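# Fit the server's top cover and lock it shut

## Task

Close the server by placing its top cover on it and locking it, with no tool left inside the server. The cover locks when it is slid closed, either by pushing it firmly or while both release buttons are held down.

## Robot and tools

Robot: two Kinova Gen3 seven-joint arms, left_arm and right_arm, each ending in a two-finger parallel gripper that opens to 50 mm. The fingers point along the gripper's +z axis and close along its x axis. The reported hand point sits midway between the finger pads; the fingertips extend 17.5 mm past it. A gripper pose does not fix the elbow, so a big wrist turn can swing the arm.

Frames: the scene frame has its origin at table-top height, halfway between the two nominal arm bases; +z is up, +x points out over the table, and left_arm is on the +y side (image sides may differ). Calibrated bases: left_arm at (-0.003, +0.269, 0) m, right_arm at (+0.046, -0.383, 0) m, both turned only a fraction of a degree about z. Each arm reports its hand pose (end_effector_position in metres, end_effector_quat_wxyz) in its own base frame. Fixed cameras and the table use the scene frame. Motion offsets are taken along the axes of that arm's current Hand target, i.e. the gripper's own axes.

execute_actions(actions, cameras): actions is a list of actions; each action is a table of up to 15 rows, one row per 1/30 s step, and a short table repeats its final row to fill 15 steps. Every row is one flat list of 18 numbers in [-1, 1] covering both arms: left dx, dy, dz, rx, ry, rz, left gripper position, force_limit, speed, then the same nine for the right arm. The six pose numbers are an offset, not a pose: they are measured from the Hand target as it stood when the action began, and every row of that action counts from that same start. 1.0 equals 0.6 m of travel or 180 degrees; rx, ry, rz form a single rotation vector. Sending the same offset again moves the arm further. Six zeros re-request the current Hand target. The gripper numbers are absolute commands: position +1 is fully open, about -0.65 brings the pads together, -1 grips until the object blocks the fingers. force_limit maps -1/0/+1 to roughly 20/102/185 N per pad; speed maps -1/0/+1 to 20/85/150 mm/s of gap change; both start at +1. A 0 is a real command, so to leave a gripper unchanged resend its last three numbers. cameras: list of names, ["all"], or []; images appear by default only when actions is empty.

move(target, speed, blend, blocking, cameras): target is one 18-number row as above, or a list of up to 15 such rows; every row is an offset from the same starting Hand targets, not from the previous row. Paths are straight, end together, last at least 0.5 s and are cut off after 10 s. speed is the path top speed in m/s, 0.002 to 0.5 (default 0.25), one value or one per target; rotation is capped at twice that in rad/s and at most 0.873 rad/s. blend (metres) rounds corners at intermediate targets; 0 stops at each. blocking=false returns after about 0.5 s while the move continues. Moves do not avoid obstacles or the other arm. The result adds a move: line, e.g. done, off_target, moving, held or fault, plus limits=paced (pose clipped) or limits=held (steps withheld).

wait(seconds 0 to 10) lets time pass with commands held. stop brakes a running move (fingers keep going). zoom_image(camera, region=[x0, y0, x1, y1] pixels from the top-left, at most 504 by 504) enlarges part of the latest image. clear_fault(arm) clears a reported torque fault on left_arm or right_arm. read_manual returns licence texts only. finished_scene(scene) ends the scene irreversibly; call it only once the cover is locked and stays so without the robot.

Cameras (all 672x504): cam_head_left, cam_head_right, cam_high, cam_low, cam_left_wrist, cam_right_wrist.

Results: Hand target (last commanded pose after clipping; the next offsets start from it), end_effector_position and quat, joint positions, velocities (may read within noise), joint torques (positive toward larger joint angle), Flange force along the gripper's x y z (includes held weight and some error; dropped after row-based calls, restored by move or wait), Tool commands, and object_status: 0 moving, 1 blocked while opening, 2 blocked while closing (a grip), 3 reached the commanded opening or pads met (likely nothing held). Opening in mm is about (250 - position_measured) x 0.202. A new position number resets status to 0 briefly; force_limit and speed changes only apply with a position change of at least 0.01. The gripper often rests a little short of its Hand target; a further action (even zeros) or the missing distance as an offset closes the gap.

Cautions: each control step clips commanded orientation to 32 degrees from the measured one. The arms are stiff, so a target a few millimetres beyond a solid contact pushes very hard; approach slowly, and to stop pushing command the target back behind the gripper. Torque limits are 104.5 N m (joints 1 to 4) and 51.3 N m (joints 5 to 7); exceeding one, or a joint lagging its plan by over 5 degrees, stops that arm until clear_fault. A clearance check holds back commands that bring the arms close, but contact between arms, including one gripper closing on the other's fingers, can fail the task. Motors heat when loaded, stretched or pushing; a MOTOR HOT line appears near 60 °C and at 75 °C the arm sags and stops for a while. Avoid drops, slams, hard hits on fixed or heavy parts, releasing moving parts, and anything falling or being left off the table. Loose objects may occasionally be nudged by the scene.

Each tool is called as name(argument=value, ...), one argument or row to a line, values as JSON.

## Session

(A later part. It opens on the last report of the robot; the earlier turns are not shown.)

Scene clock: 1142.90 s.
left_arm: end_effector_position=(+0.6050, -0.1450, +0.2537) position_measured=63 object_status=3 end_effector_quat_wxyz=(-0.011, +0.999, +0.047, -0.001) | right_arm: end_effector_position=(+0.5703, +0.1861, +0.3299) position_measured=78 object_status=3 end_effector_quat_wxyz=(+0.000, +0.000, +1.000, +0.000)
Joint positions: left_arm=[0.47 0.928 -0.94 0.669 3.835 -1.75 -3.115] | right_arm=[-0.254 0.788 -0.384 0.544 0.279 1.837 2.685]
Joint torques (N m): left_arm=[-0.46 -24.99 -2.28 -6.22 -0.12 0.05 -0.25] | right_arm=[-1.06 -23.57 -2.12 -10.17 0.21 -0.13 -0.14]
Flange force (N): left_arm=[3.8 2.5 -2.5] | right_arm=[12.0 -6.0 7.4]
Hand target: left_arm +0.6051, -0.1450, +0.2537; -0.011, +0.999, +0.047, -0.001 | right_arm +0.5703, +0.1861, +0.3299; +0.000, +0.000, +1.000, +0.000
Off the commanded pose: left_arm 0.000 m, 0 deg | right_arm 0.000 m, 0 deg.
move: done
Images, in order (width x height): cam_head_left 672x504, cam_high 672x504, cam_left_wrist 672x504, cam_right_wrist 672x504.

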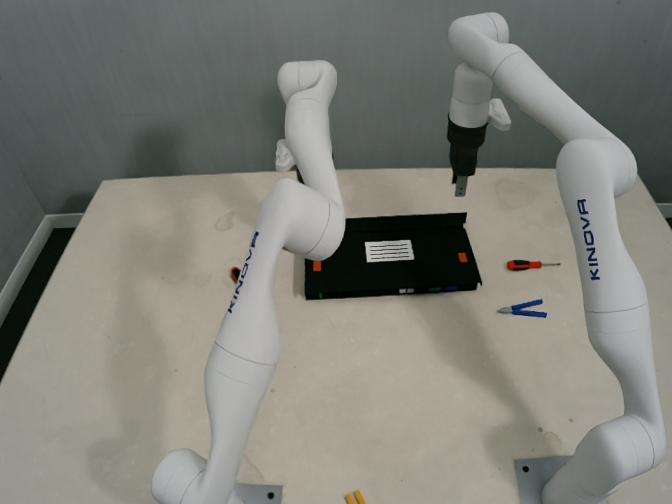

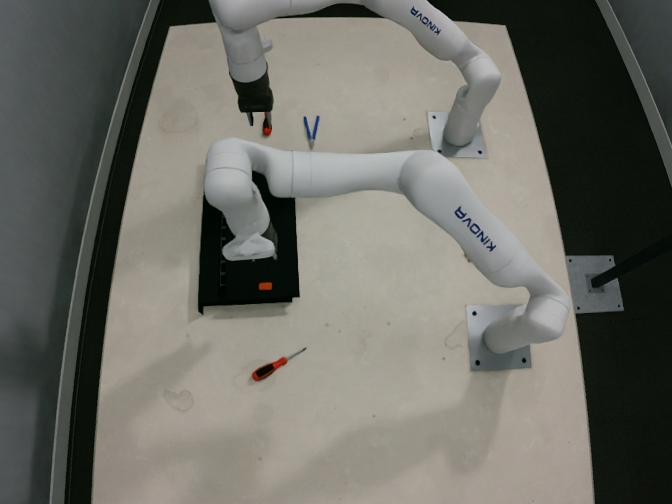

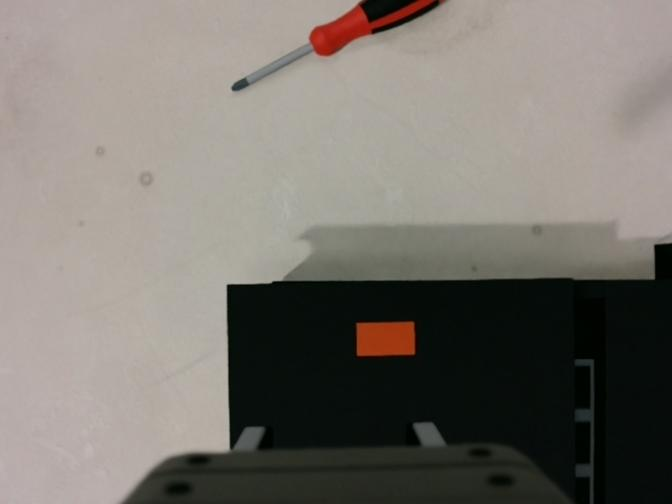

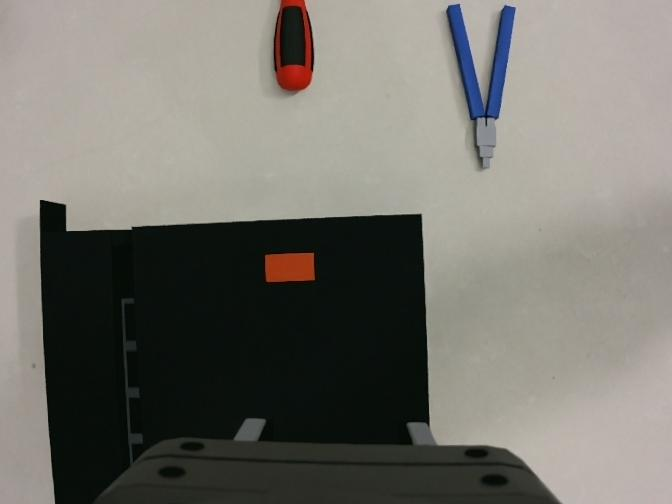

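move(
  target=[
    [0,0,0,0,0,0,0.6,0,-1,0.0422,-0.1685,0.2833,0,0,0,-0.65,-0.7,0.5],
    [0,0,0,0,0,0,0.6,0,-1,0.0422,-0.1685,0.4507,0,0,0,-0.65,-0.7,0.5],
  ],
  speed=[0.25,0.12],
  blend=[0.02,0],
  cameras=["cam_right_wrist","cam_left_wrist","cam_high"],
)

zoom_image(
  camera="cam_high",
  region=[190, 130, 320, 325],
)

Scene clock: 1223.77 s.
left_arm: end_effector_position=(+0.6051, -0.1450, +0.2537) position_measured=63 object_status=3 end_effector_quat_wxyz=(-0.011, +0.999, +0.047, -0.001) | right_arm: end_effector_position=(+0.5448, +0.0849, +0.0595) position_measured=249 object_status=3 end_effector_quat_wxyz=(+0.000, +0.000, +1.000, +0.000)
Joint positions: left_arm=[0.47 0.928 -0.94 0.669 3.835 -1.75 -3.115] | right_arm=[0.008 0.82 -0.374 1.414 0.33 0.97 2.696]
Joint torques (N m): left_arm=[-0.42 -24.96 -2.3 -6.05 -0.08 0.11 -0.3] | right_arm=[-1.03 -22.21 -3.29 -8.76 0.22 -0.02 -0.11]
Flange force (N): left_arm=[5.2 3.0 -3.5] | right_arm=[5.9 -2.9 0.7]
Hand target: left_arm +0.6051, -0.1450, +0.2537; -0.011, +0.999, +0.047, -0.001 | right_arm +0.5448, +0.0849, +0.0595; +0.000, +0.000, +1.000, +0.000
Off the commanded pose: left_arm 0.000 m, 0 deg | right_arm 0.000 m, 0 deg.
move: done
Images, in order (width x height): cam_high 672x504, cam_left_wrist 672x504, cam_right_wrist 672x504.

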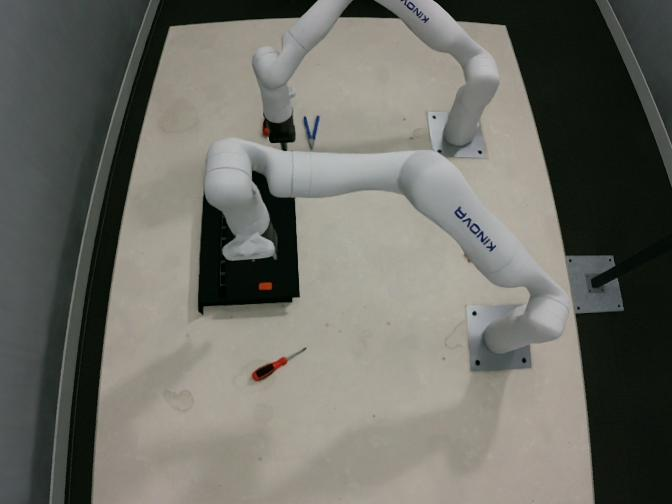

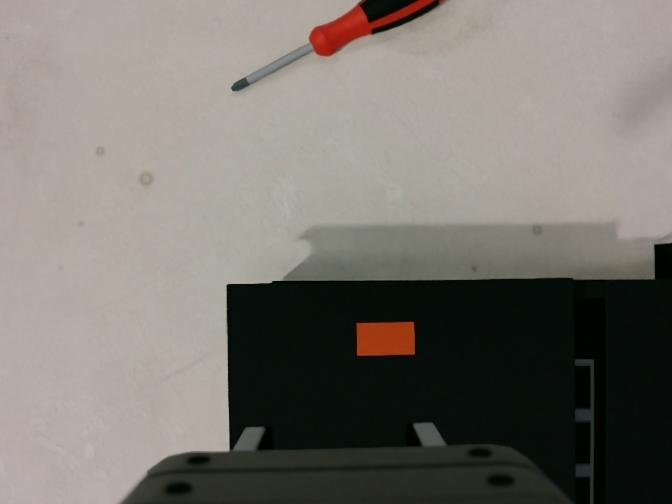

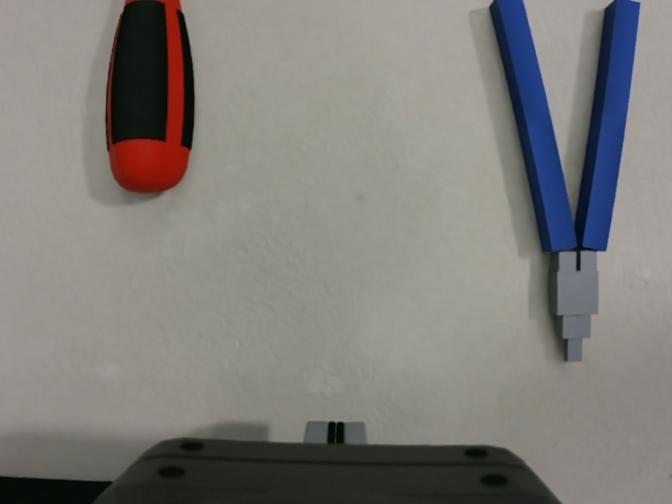

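Scaled by 2.585.

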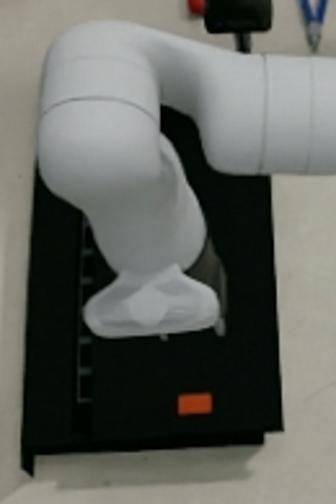

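move(
  target=[0,0,0,0,0,0,0.6,0,-1,0,0.0142,0,0,0,0,-0.65,-0.7,0.5],
  speed=0.04,
)

move(
  target=[0,0,0,0,0,0,0.6,0,-1,0,0.0033,0,0,0,0,-0.65,-0.7,0.5],
  speed=0.02,
  cameras=["cam_left_wrist"],
)

zoom_image(
  camera="cam_left_wrist",
  region=[210, 250, 350, 350],
)

Scene clock: 1231.47 s.
left_arm: end_effector_position=(+0.6051, -0.1450, +0.2537) position_measured=63 object_status=3 end_effector_quat_wxyz=(-0.011, +0.999, +0.047, -0.001) | right_arm: end_effector_position=(+0.5448, +0.0933, +0.0595) position_measured=249 object_status=3 end_effector_quat_wxyz=(+0.000, +0.000, +1.000, +0.000)
Joint positions: left_arm=[0.47 0.928 -0.94 0.669 3.835 -1.75 -3.115] | right_arm=[-0.008 0.823 -0.373 1.408 0.329 0.973 2.682]
Joint torques (N m): left_arm=[-0.47 -24.96 -2.2 -6.05 -0.13 0.09 -0.27] | right_arm=[-2.36 -22.13 -4.38 -8.88 -0.4 -0.48 -0.2]
Flange force (N): left_arm=[4.9 2.9 -3.3] | right_arm=[5.6 -5.6 0.1]
Hand target: left_arm +0.6051, -0.1450, +0.2537; -0.011, +0.999, +0.047, -0.001 | right_arm +0.5448, +0.0934, +0.0595; +0.000, +0.000, +1.000, +0.000
Off the commanded pose: left_arm 0.000 m, 0 deg | right_arm 0.000 m, 0 deg.
move: done

Scene clock: 1232.17 s.
left_arm: end_effector_position=(+0.6051, -0.1450, +0.2537) position_measured=63 object_status=3 end_effector_quat_wxyz=(-0.011, +0.999, +0.047, -0.001) | right_arm: end_effector_position=(+0.5448, +0.0952, +0.0595) position_measured=249 object_status=3 end_effector_quat_wxyz=(+0.000, +0.000, +1.000, +0.000)
Joint positions: left_arm=[0.47 0.928 -0.94 0.669 3.835 -1.75 -3.115] | right_arm=[-0.012 0.824 -0.373 1.406 0.329 0.973 2.679]
Joint torques (N m): left_arm=[-0.34 -25.04 -2.28 -5.99 -0.14 0.02 -0.25] | right_arm=[-10.87 -19.94 -12.53 -10.31 -4.34 -4.05 -0.25]
Flange force (N): left_arm=[5.8 3.0 -3.4] | right_arm=[8.3 -21.8 -5.5]
Hand target: left_arm +0.6051, -0.1450, +0.2537; -0.011, +0.999, +0.047, -0.001 | right_arm +0.5448, +0.0954, +0.0595; +0.000, +0.000, +1.000, +0.000
Off the commanded pose: left_arm 0.000 m, 0 deg | right_arm 0.000 m, 0 deg.
move: done
Images, in order (width x height): cam_left_wrist 672x504.

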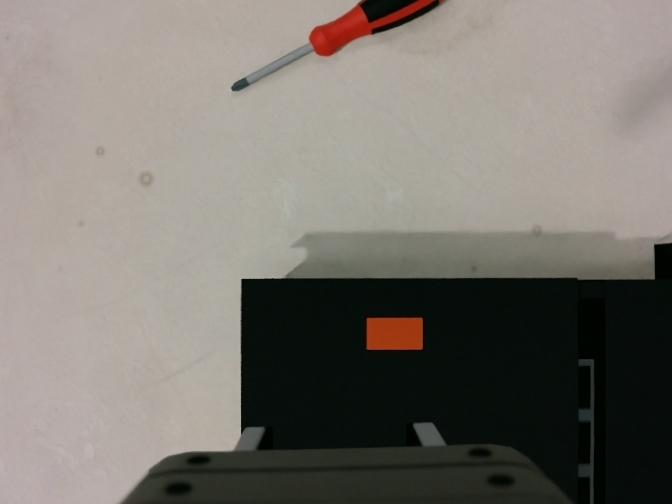

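Scaled by 3.600.

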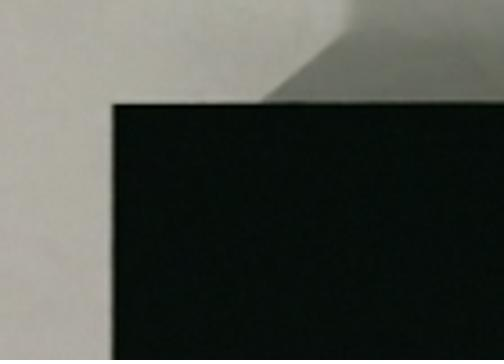

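move(
  target=[
    [-0.142,0.268,0.1395,0,0,0,-0.7,-0.7,0.5,0,-0.02,0,0,0,0,-0.65,-0.7,0.5],
    [-0.142,0.268,0.25,0,0,0,-0.7,-0.7,0.5,0,-0.02,-0.12,0,0,0,-0.65,-0.7,0.5],
    [-0.142,0.268,0.3237,0,0,0,-0.7,-0.7,0.5,-0.0425,0.1512,-0.4507,0,0,0,-0.65,-0.7,0.5],
  ],
  speed=[0.2,0.2,0.2],
  blend=[0.002,0.02,0],
  cameras=["cam_right_wrist","cam_left_wrist","cam_high","cam_head_left"],
)

zoom_image(
  camera="cam_high",
  region=[190, 130, 320, 325],
)

zoom_image(
  camera="cam_right_wrist",
  region=[30, 190, 230, 340],
)

Scene clock: 1307.97 s.
left_arm: end_effector_position=(+0.5350, -0.3088, +0.0560) position_measured=251 object_status=3 end_effector_quat_wxyz=(-0.011, +0.999, +0.047, -0.001) | right_arm: end_effector_position=(+0.5704, +0.1862, +0.3299) position_measured=249 object_status=3 end_effector_quat_wxyz=(+0.000, +0.000, +1.000, +0.000)
Joint positions: left_arm=[0.857 1.093 -0.905 1.073 3.928 -1.309 -2.983] | right_arm=[-0.253 0.789 -0.387 0.543 0.281 1.838 2.684]
Joint torques (N m): left_arm=[-0.38 -25.02 -4.11 -5.28 -0.11 0.04 -0.25] | right_arm=[-1.12 -23.63 -2.08 -10.14 0.26 -0.18 -0.09]
Flange force (N): left_arm=[3.4 3.7 -1.8] | right_arm=[11.7 -5.9 7.2]
Hand target: left_arm +0.5350, -0.3088, +0.0560; -0.011, +0.999, +0.047, -0.001 | right_arm +0.5704, +0.1862, +0.3299; +0.000, +0.000, +1.000, +0.000
Off the commanded pose: left_arm 0.000 m, 0 deg | right_arm 0.000 m, 0 deg.
move: done
Images, in order (width x height): cam_head_left 672x504, cam_high 672x504, cam_left_wrist 672x504, cam_right_wrist 672x504.

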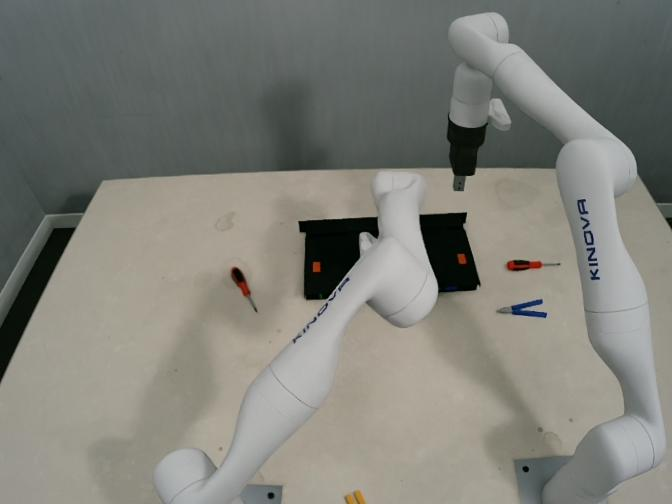

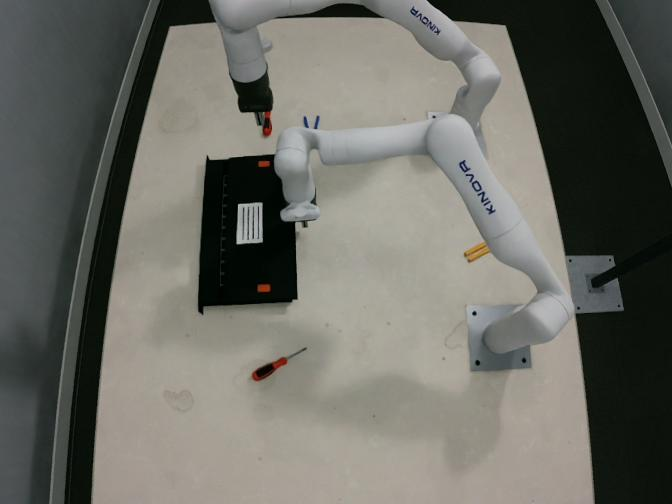

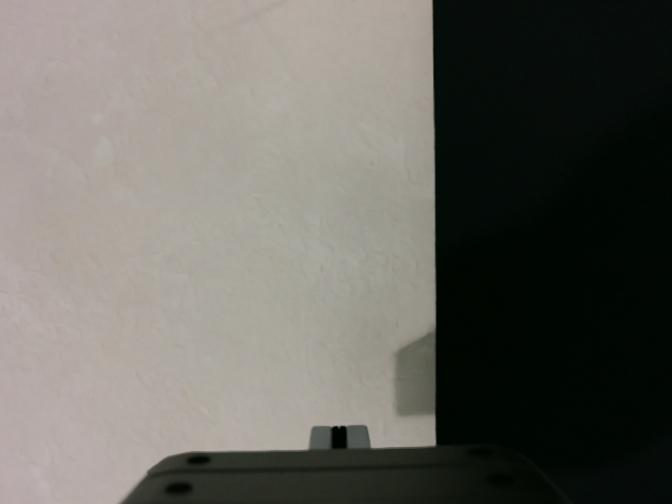

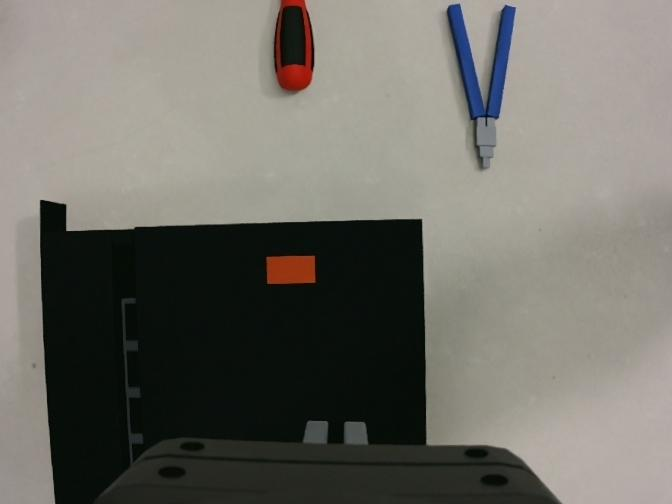

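Scaled by 2.585.

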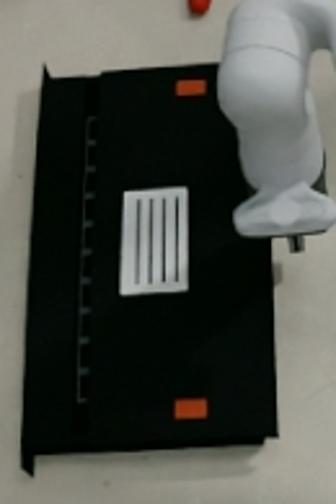

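Scaled by 2.520.

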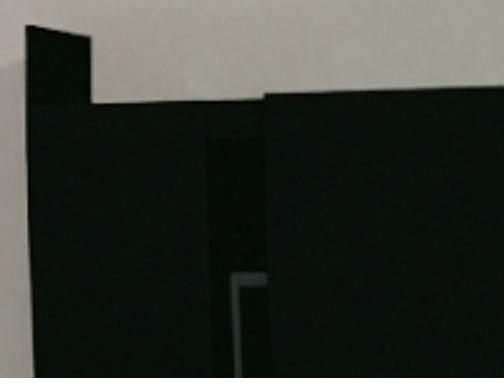

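move(
  target=[0.03,0,-0.004,0,0,0,-0.7,-0.7,0.5,0,0,0,0,0,0,-0.65,-0.7,0.5],
  speed=0.05,
)

move(
  target=[0.0133,0,0,0,0,0,-0.7,-0.7,0.5,0,0,0,0,0,0,-0.65,-0.7,0.5],
  speed=0.04,
  cameras=["cam_right_wrist","cam_left_wrist"],
)

zoom_image(
  camera="cam_right_wrist",
  region=[30, 190, 230, 340],
)

Scene clock: 1324.63 s.
left_arm: end_effector_position=(+0.5529, -0.3072, +0.0584) position_measured=251 object_status=3 end_effector_quat_wxyz=(-0.011, +0.999, +0.047, -0.001) | right_arm: end_effector_position=(+0.5704, +0.1862, +0.3299) position_measured=249 object_status=3 end_effector_quat_wxyz=(+0.000, +0.000, +1.000, +0.000)
Joint positions: left_arm=[0.814 1.117 -0.901 0.991 3.928 -1.346 -2.966] | right_arm=[-0.254 0.789 -0.386 0.543 0.281 1.838 2.684]
Joint torques (N m): left_arm=[-0.93 -26.55 -4.76 -5.73 -0.23 0.82 -0.19] | right_arm=[-1.05 -23.59 -2.11 -10.15 0.24 -0.17 -0.09]
Flange force (N): left_arm=[3.7 4.8 -1.2] | right_arm=[11.8 -5.8 7.2]
Hand target: left_arm +0.5529, -0.3072, +0.0584; -0.011, +0.999, +0.047, -0.001 | right_arm +0.5704, +0.1862, +0.3299; +0.000, +0.000, +1.000, +0.000
Off the commanded pose: left_arm 0.000 m, 0 deg | right_arm 0.000 m, 0 deg.
move: done

Scene clock: 1325.43 s.
left_arm: end_effector_position=(+0.5608, -0.3064, +0.0584) position_measured=251 object_status=3 end_effector_quat_wxyz=(-0.011, +0.999, +0.047, -0.001) | right_arm: end_effector_position=(+0.5704, +0.1862, +0.3299) position_measured=249 object_status=3 end_effector_quat_wxyz=(+0.000, +0.000, +1.000, +0.000)
Joint positions: left_arm=[0.795 1.129 -0.898 0.953 3.928 -1.362 -2.958] | right_arm=[-0.254 0.789 -0.386 0.543 0.281 1.838 2.684]
Joint torques (N m): left_arm=[-1.37 -25.97 -4.53 -6 -0.22 1.03 -0.21] | right_arm=[-1.08 -23.6 -2.04 -10.18 0.2 -0.15 -0.09]
Flange force (N): left_arm=[0.7 3.5 -2.4] | right_arm=[12.2 -6.0 7.6]
Hand target: left_arm +0.5608, -0.3064, +0.0584; -0.011, +0.999, +0.047, -0.001 | right_arm +0.5704, +0.1862, +0.3299; +0.000, +0.000, +1.000, +0.000
Off the commanded pose: left_arm 0.000 m, 0 deg | right_arm 0.000 m, 0 deg.
move: done
Images, in order (width x height): cam_left_wrist 672x504, cam_right_wrist 672x504.

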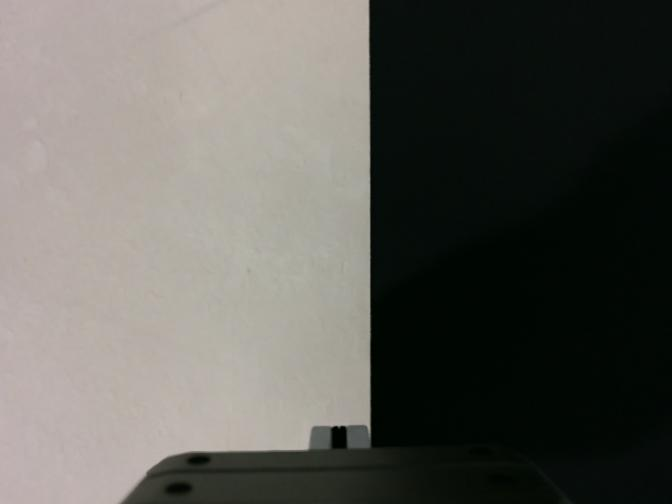

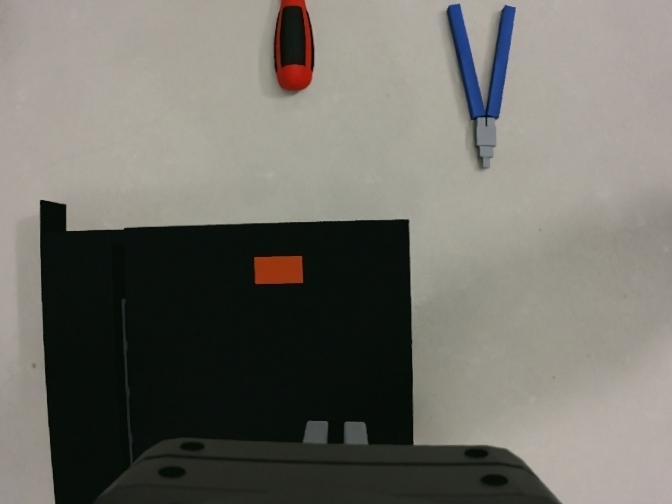

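Scaled by 2.520.

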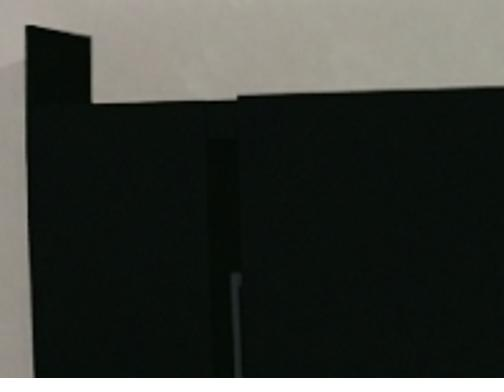

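move(
  target=[0.01,0,0,0,0,0,-0.7,-0.7,0.5,0,0,0,0,0,0,-0.65,-0.7,0.5],
  speed=0.05,
)

move(
  target=[0.004,0,0,0,0,0,-0.7,-0.7,0.5,0,0,0,0,0,0,-0.65,-0.7,0.5],
  speed=0.05,
  cameras=["cam_right_wrist"],
)

zoom_image(
  camera="cam_right_wrist",
  region=[30, 190, 230, 340],
)

Scene clock: 1343.53 s.
left_arm: end_effector_position=(+0.5668, -0.3059, +0.0584) position_measured=251 object_status=3 end_effector_quat_wxyz=(-0.011, +0.999, +0.047, -0.001) | right_arm: end_effector_position=(+0.5704, +0.1862, +0.3299) position_measured=249 object_status=3 end_effector_quat_wxyz=(+0.000, +0.000, +1.000, +0.000)
Joint positions: left_arm=[0.78 1.138 -0.896 0.924 3.929 -1.374 -2.952] | right_arm=[-0.254 0.789 -0.386 0.543 0.281 1.838 2.684]
Joint torques (N m): left_arm=[-7.46 -25.87 -8.75 -8.47 -1.35 6.86 -0.06] | right_arm=[-1.12 -23.65 -2.04 -10.14 0.23 -0.13 -0.14]
Flange force (N): left_arm=[-14.0 4.6 -7.7] | right_arm=[11.7 -6.0 7.4]
Hand target: left_arm +0.5668, -0.3059, +0.0584; -0.011, +0.999, +0.047, -0.001 | right_arm +0.5704, +0.1862, +0.3299; +0.000, +0.000, +1.000, +0.000
Off the commanded pose: left_arm 0.000 m, 0 deg | right_arm 0.000 m, 0 deg.
move: done

Scene clock: 1344.23 s.
left_arm: end_effector_position=(+0.5692, -0.3056, +0.0584) position_measured=251 object_status=3 end_effector_quat_wxyz=(-0.011, +0.999, +0.047, -0.001) | right_arm: end_effector_position=(+0.5704, +0.1862, +0.3299) position_measured=249 object_status=3 end_effector_quat_wxyz=(+0.000, +0.000, +1.000, +0.000)
Joint positions: left_arm=[0.774 1.142 -0.895 0.912 3.929 -1.379 -2.949] | right_arm=[-0.254 0.789 -0.386 0.543 0.281 1.838 2.684]
Joint torques (N m): left_arm=[-0.54 -26.34 -3.69 -5.29 -0.16 -0.04 -0.22] | right_arm=[-1.1 -23.57 -2.13 -10.21 0.21 -0.17 -0.09]
Flange force (N): left_arm=[4.2 4.3 -1.5] | right_arm=[12.4 -6.1 7.6]
Hand target: left_arm +0.5692, -0.3057, +0.0584; -0.011, +0.999, +0.047, -0.001 | right_arm +0.5704, +0.1862, +0.3299; +0.000, +0.000, +1.000, +0.000
Off the commanded pose: left_arm 0.000 m, 0 deg | right_arm 0.000 m, 0 deg.
move: done
Images, in order (width x height): cam_right_wrist 672x504.

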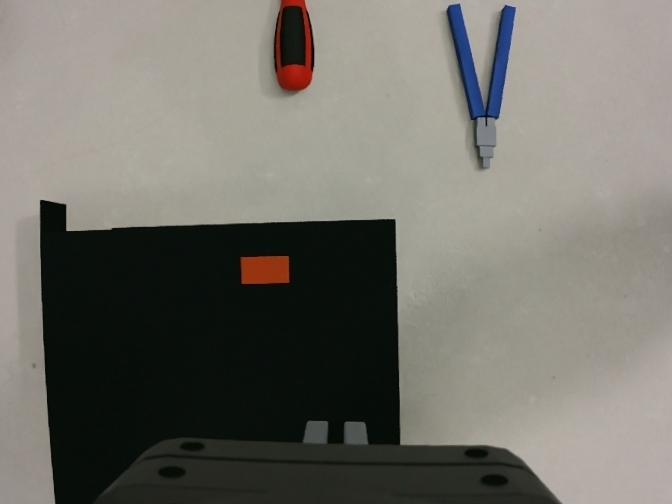

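Scaled by 2.520.

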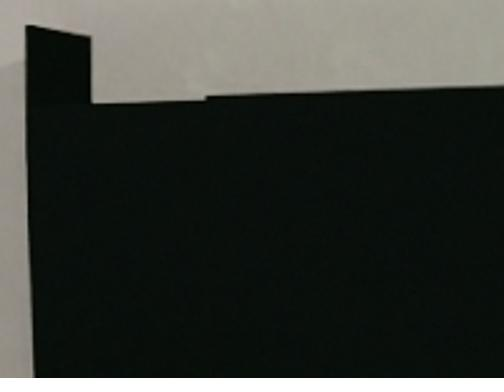

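move(
  target=[0.0035,0,0,0,0,0,-0.7,-0.7,0.5,0,0,0,0,0,0,-0.65,-0.7,0.5],
  speed=0.05,
  cameras=["cam_left_wrist","cam_right_wrist"],
)

zoom_image(
  camera="cam_right_wrist",
  region=[30, 190, 230, 340],
)

Scene clock: 1356.20 s.
left_arm: end_effector_position=(+0.5712, -0.3055, +0.0584) position_measured=251 object_status=3 end_effector_quat_wxyz=(-0.011, +0.999, +0.047, -0.001) | right_arm: end_effector_position=(+0.5704, +0.1862, +0.3299) position_measured=249 object_status=3 end_effector_quat_wxyz=(+0.000, +0.000, +1.000, +0.000)
Joint positions: left_arm=[0.769 1.146 -0.895 0.901 3.929 -1.383 -2.947] | right_arm=[-0.254 0.789 -0.386 0.543 0.281 1.838 2.684]
Joint torques (N m): left_arm=[-5.81 -25.87 -7.38 -10.22 0.17 8.47 -0.03] | right_arm=[-1.1 -23.56 -2.11 -10.15 0.22 -0.12 -0.1]
Flange force (N): left_arm=[-16.4 -0.2 -10.5] | right_arm=[12.3 -6.1 7.6]
Hand target: left_arm +0.5713, -0.3054, +0.0584; -0.011, +0.999, +0.047, -0.001 | right_arm +0.5704, +0.1862, +0.3299; +0.000, +0.000, +1.000, +0.000
Off the commanded pose: left_arm 0.000 m, 0 deg | right_arm 0.000 m, 0 deg.
move: done
Images, in order (width x height): cam_left_wrist 672x504, cam_right_wrist 672x504.

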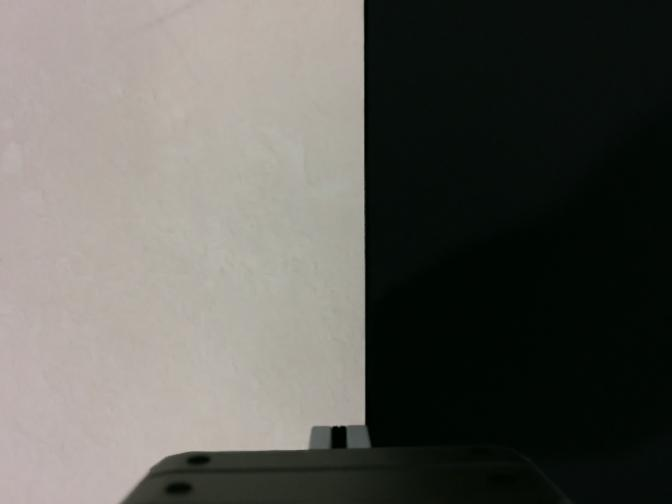

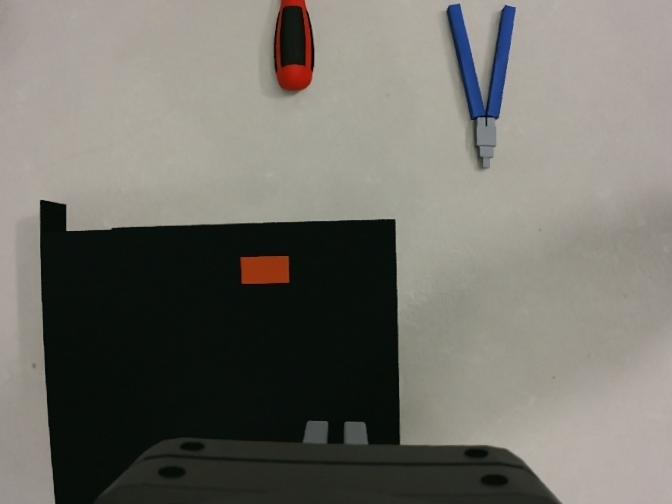

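Scaled by 2.520.

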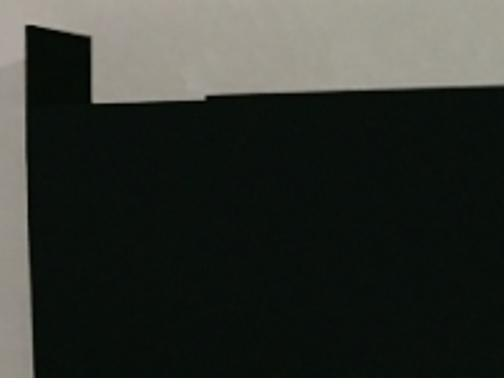

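move(
  target=[-0.05,0,-0.02,0,0,0,-0.7,-0.7,0.5,0,0,0,0,0,0,-0.65,-0.7,0.5],
  speed=0.15,
  cameras=["cam_high"],
)

finished_scene(
  scene=1,
)

Scene clock: 1365.87 s.
left_arm: end_effector_position=(+0.5415, -0.3085, +0.0704) position_measured=251 object_status=3 end_effector_quat_wxyz=(-0.011, +0.999, +0.047, -0.001) | right_arm: end_effector_position=(+0.5704, +0.1862, +0.3299) position_measured=249 object_status=3 end_effector_quat_wxyz=(+0.000, +0.000, +1.000, +0.000)
Joint positions: left_arm=[0.841 1.086 -0.91 1.03 3.918 -1.347 -2.969] | right_arm=[-0.254 0.789 -0.386 0.543 0.281 1.838 2.684]
Joint torques (N m): left_arm=[-0.46 -25.38 -4.05 -5.44 -0.14 0.07 -0.31] | right_arm=[-1.08 -23.57 -2.06 -10.13 0.22 -0.13 -0.1]
Flange force (N): left_arm=[3.6 4.1 -1.7] | right_arm=[12.0 -6.0 7.4]
Hand target: left_arm +0.5415, -0.3085, +0.0704; -0.011, +0.999, +0.047, -0.001 | right_arm +0.5704, +0.1862, +0.3299; +0.000, +0.000, +1.000, +0.000
Off the commanded pose: left_arm 0.000 m, 0 deg | right_arm 0.000 m, 0 deg.
move: done
Images, in order (width x height): cam_high 672x504.

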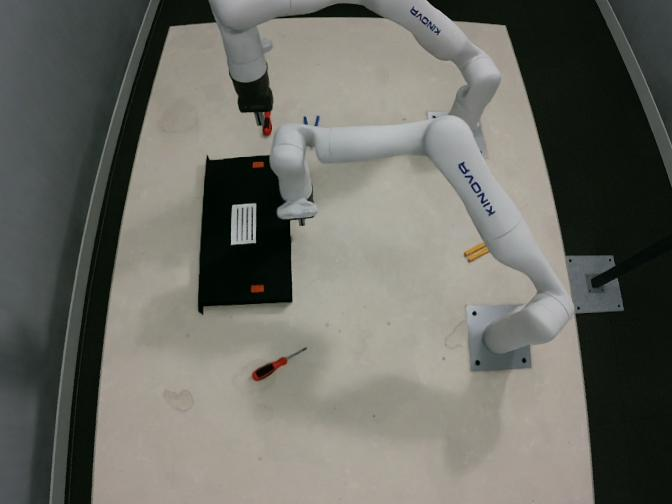

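The scene is finished: the task was done.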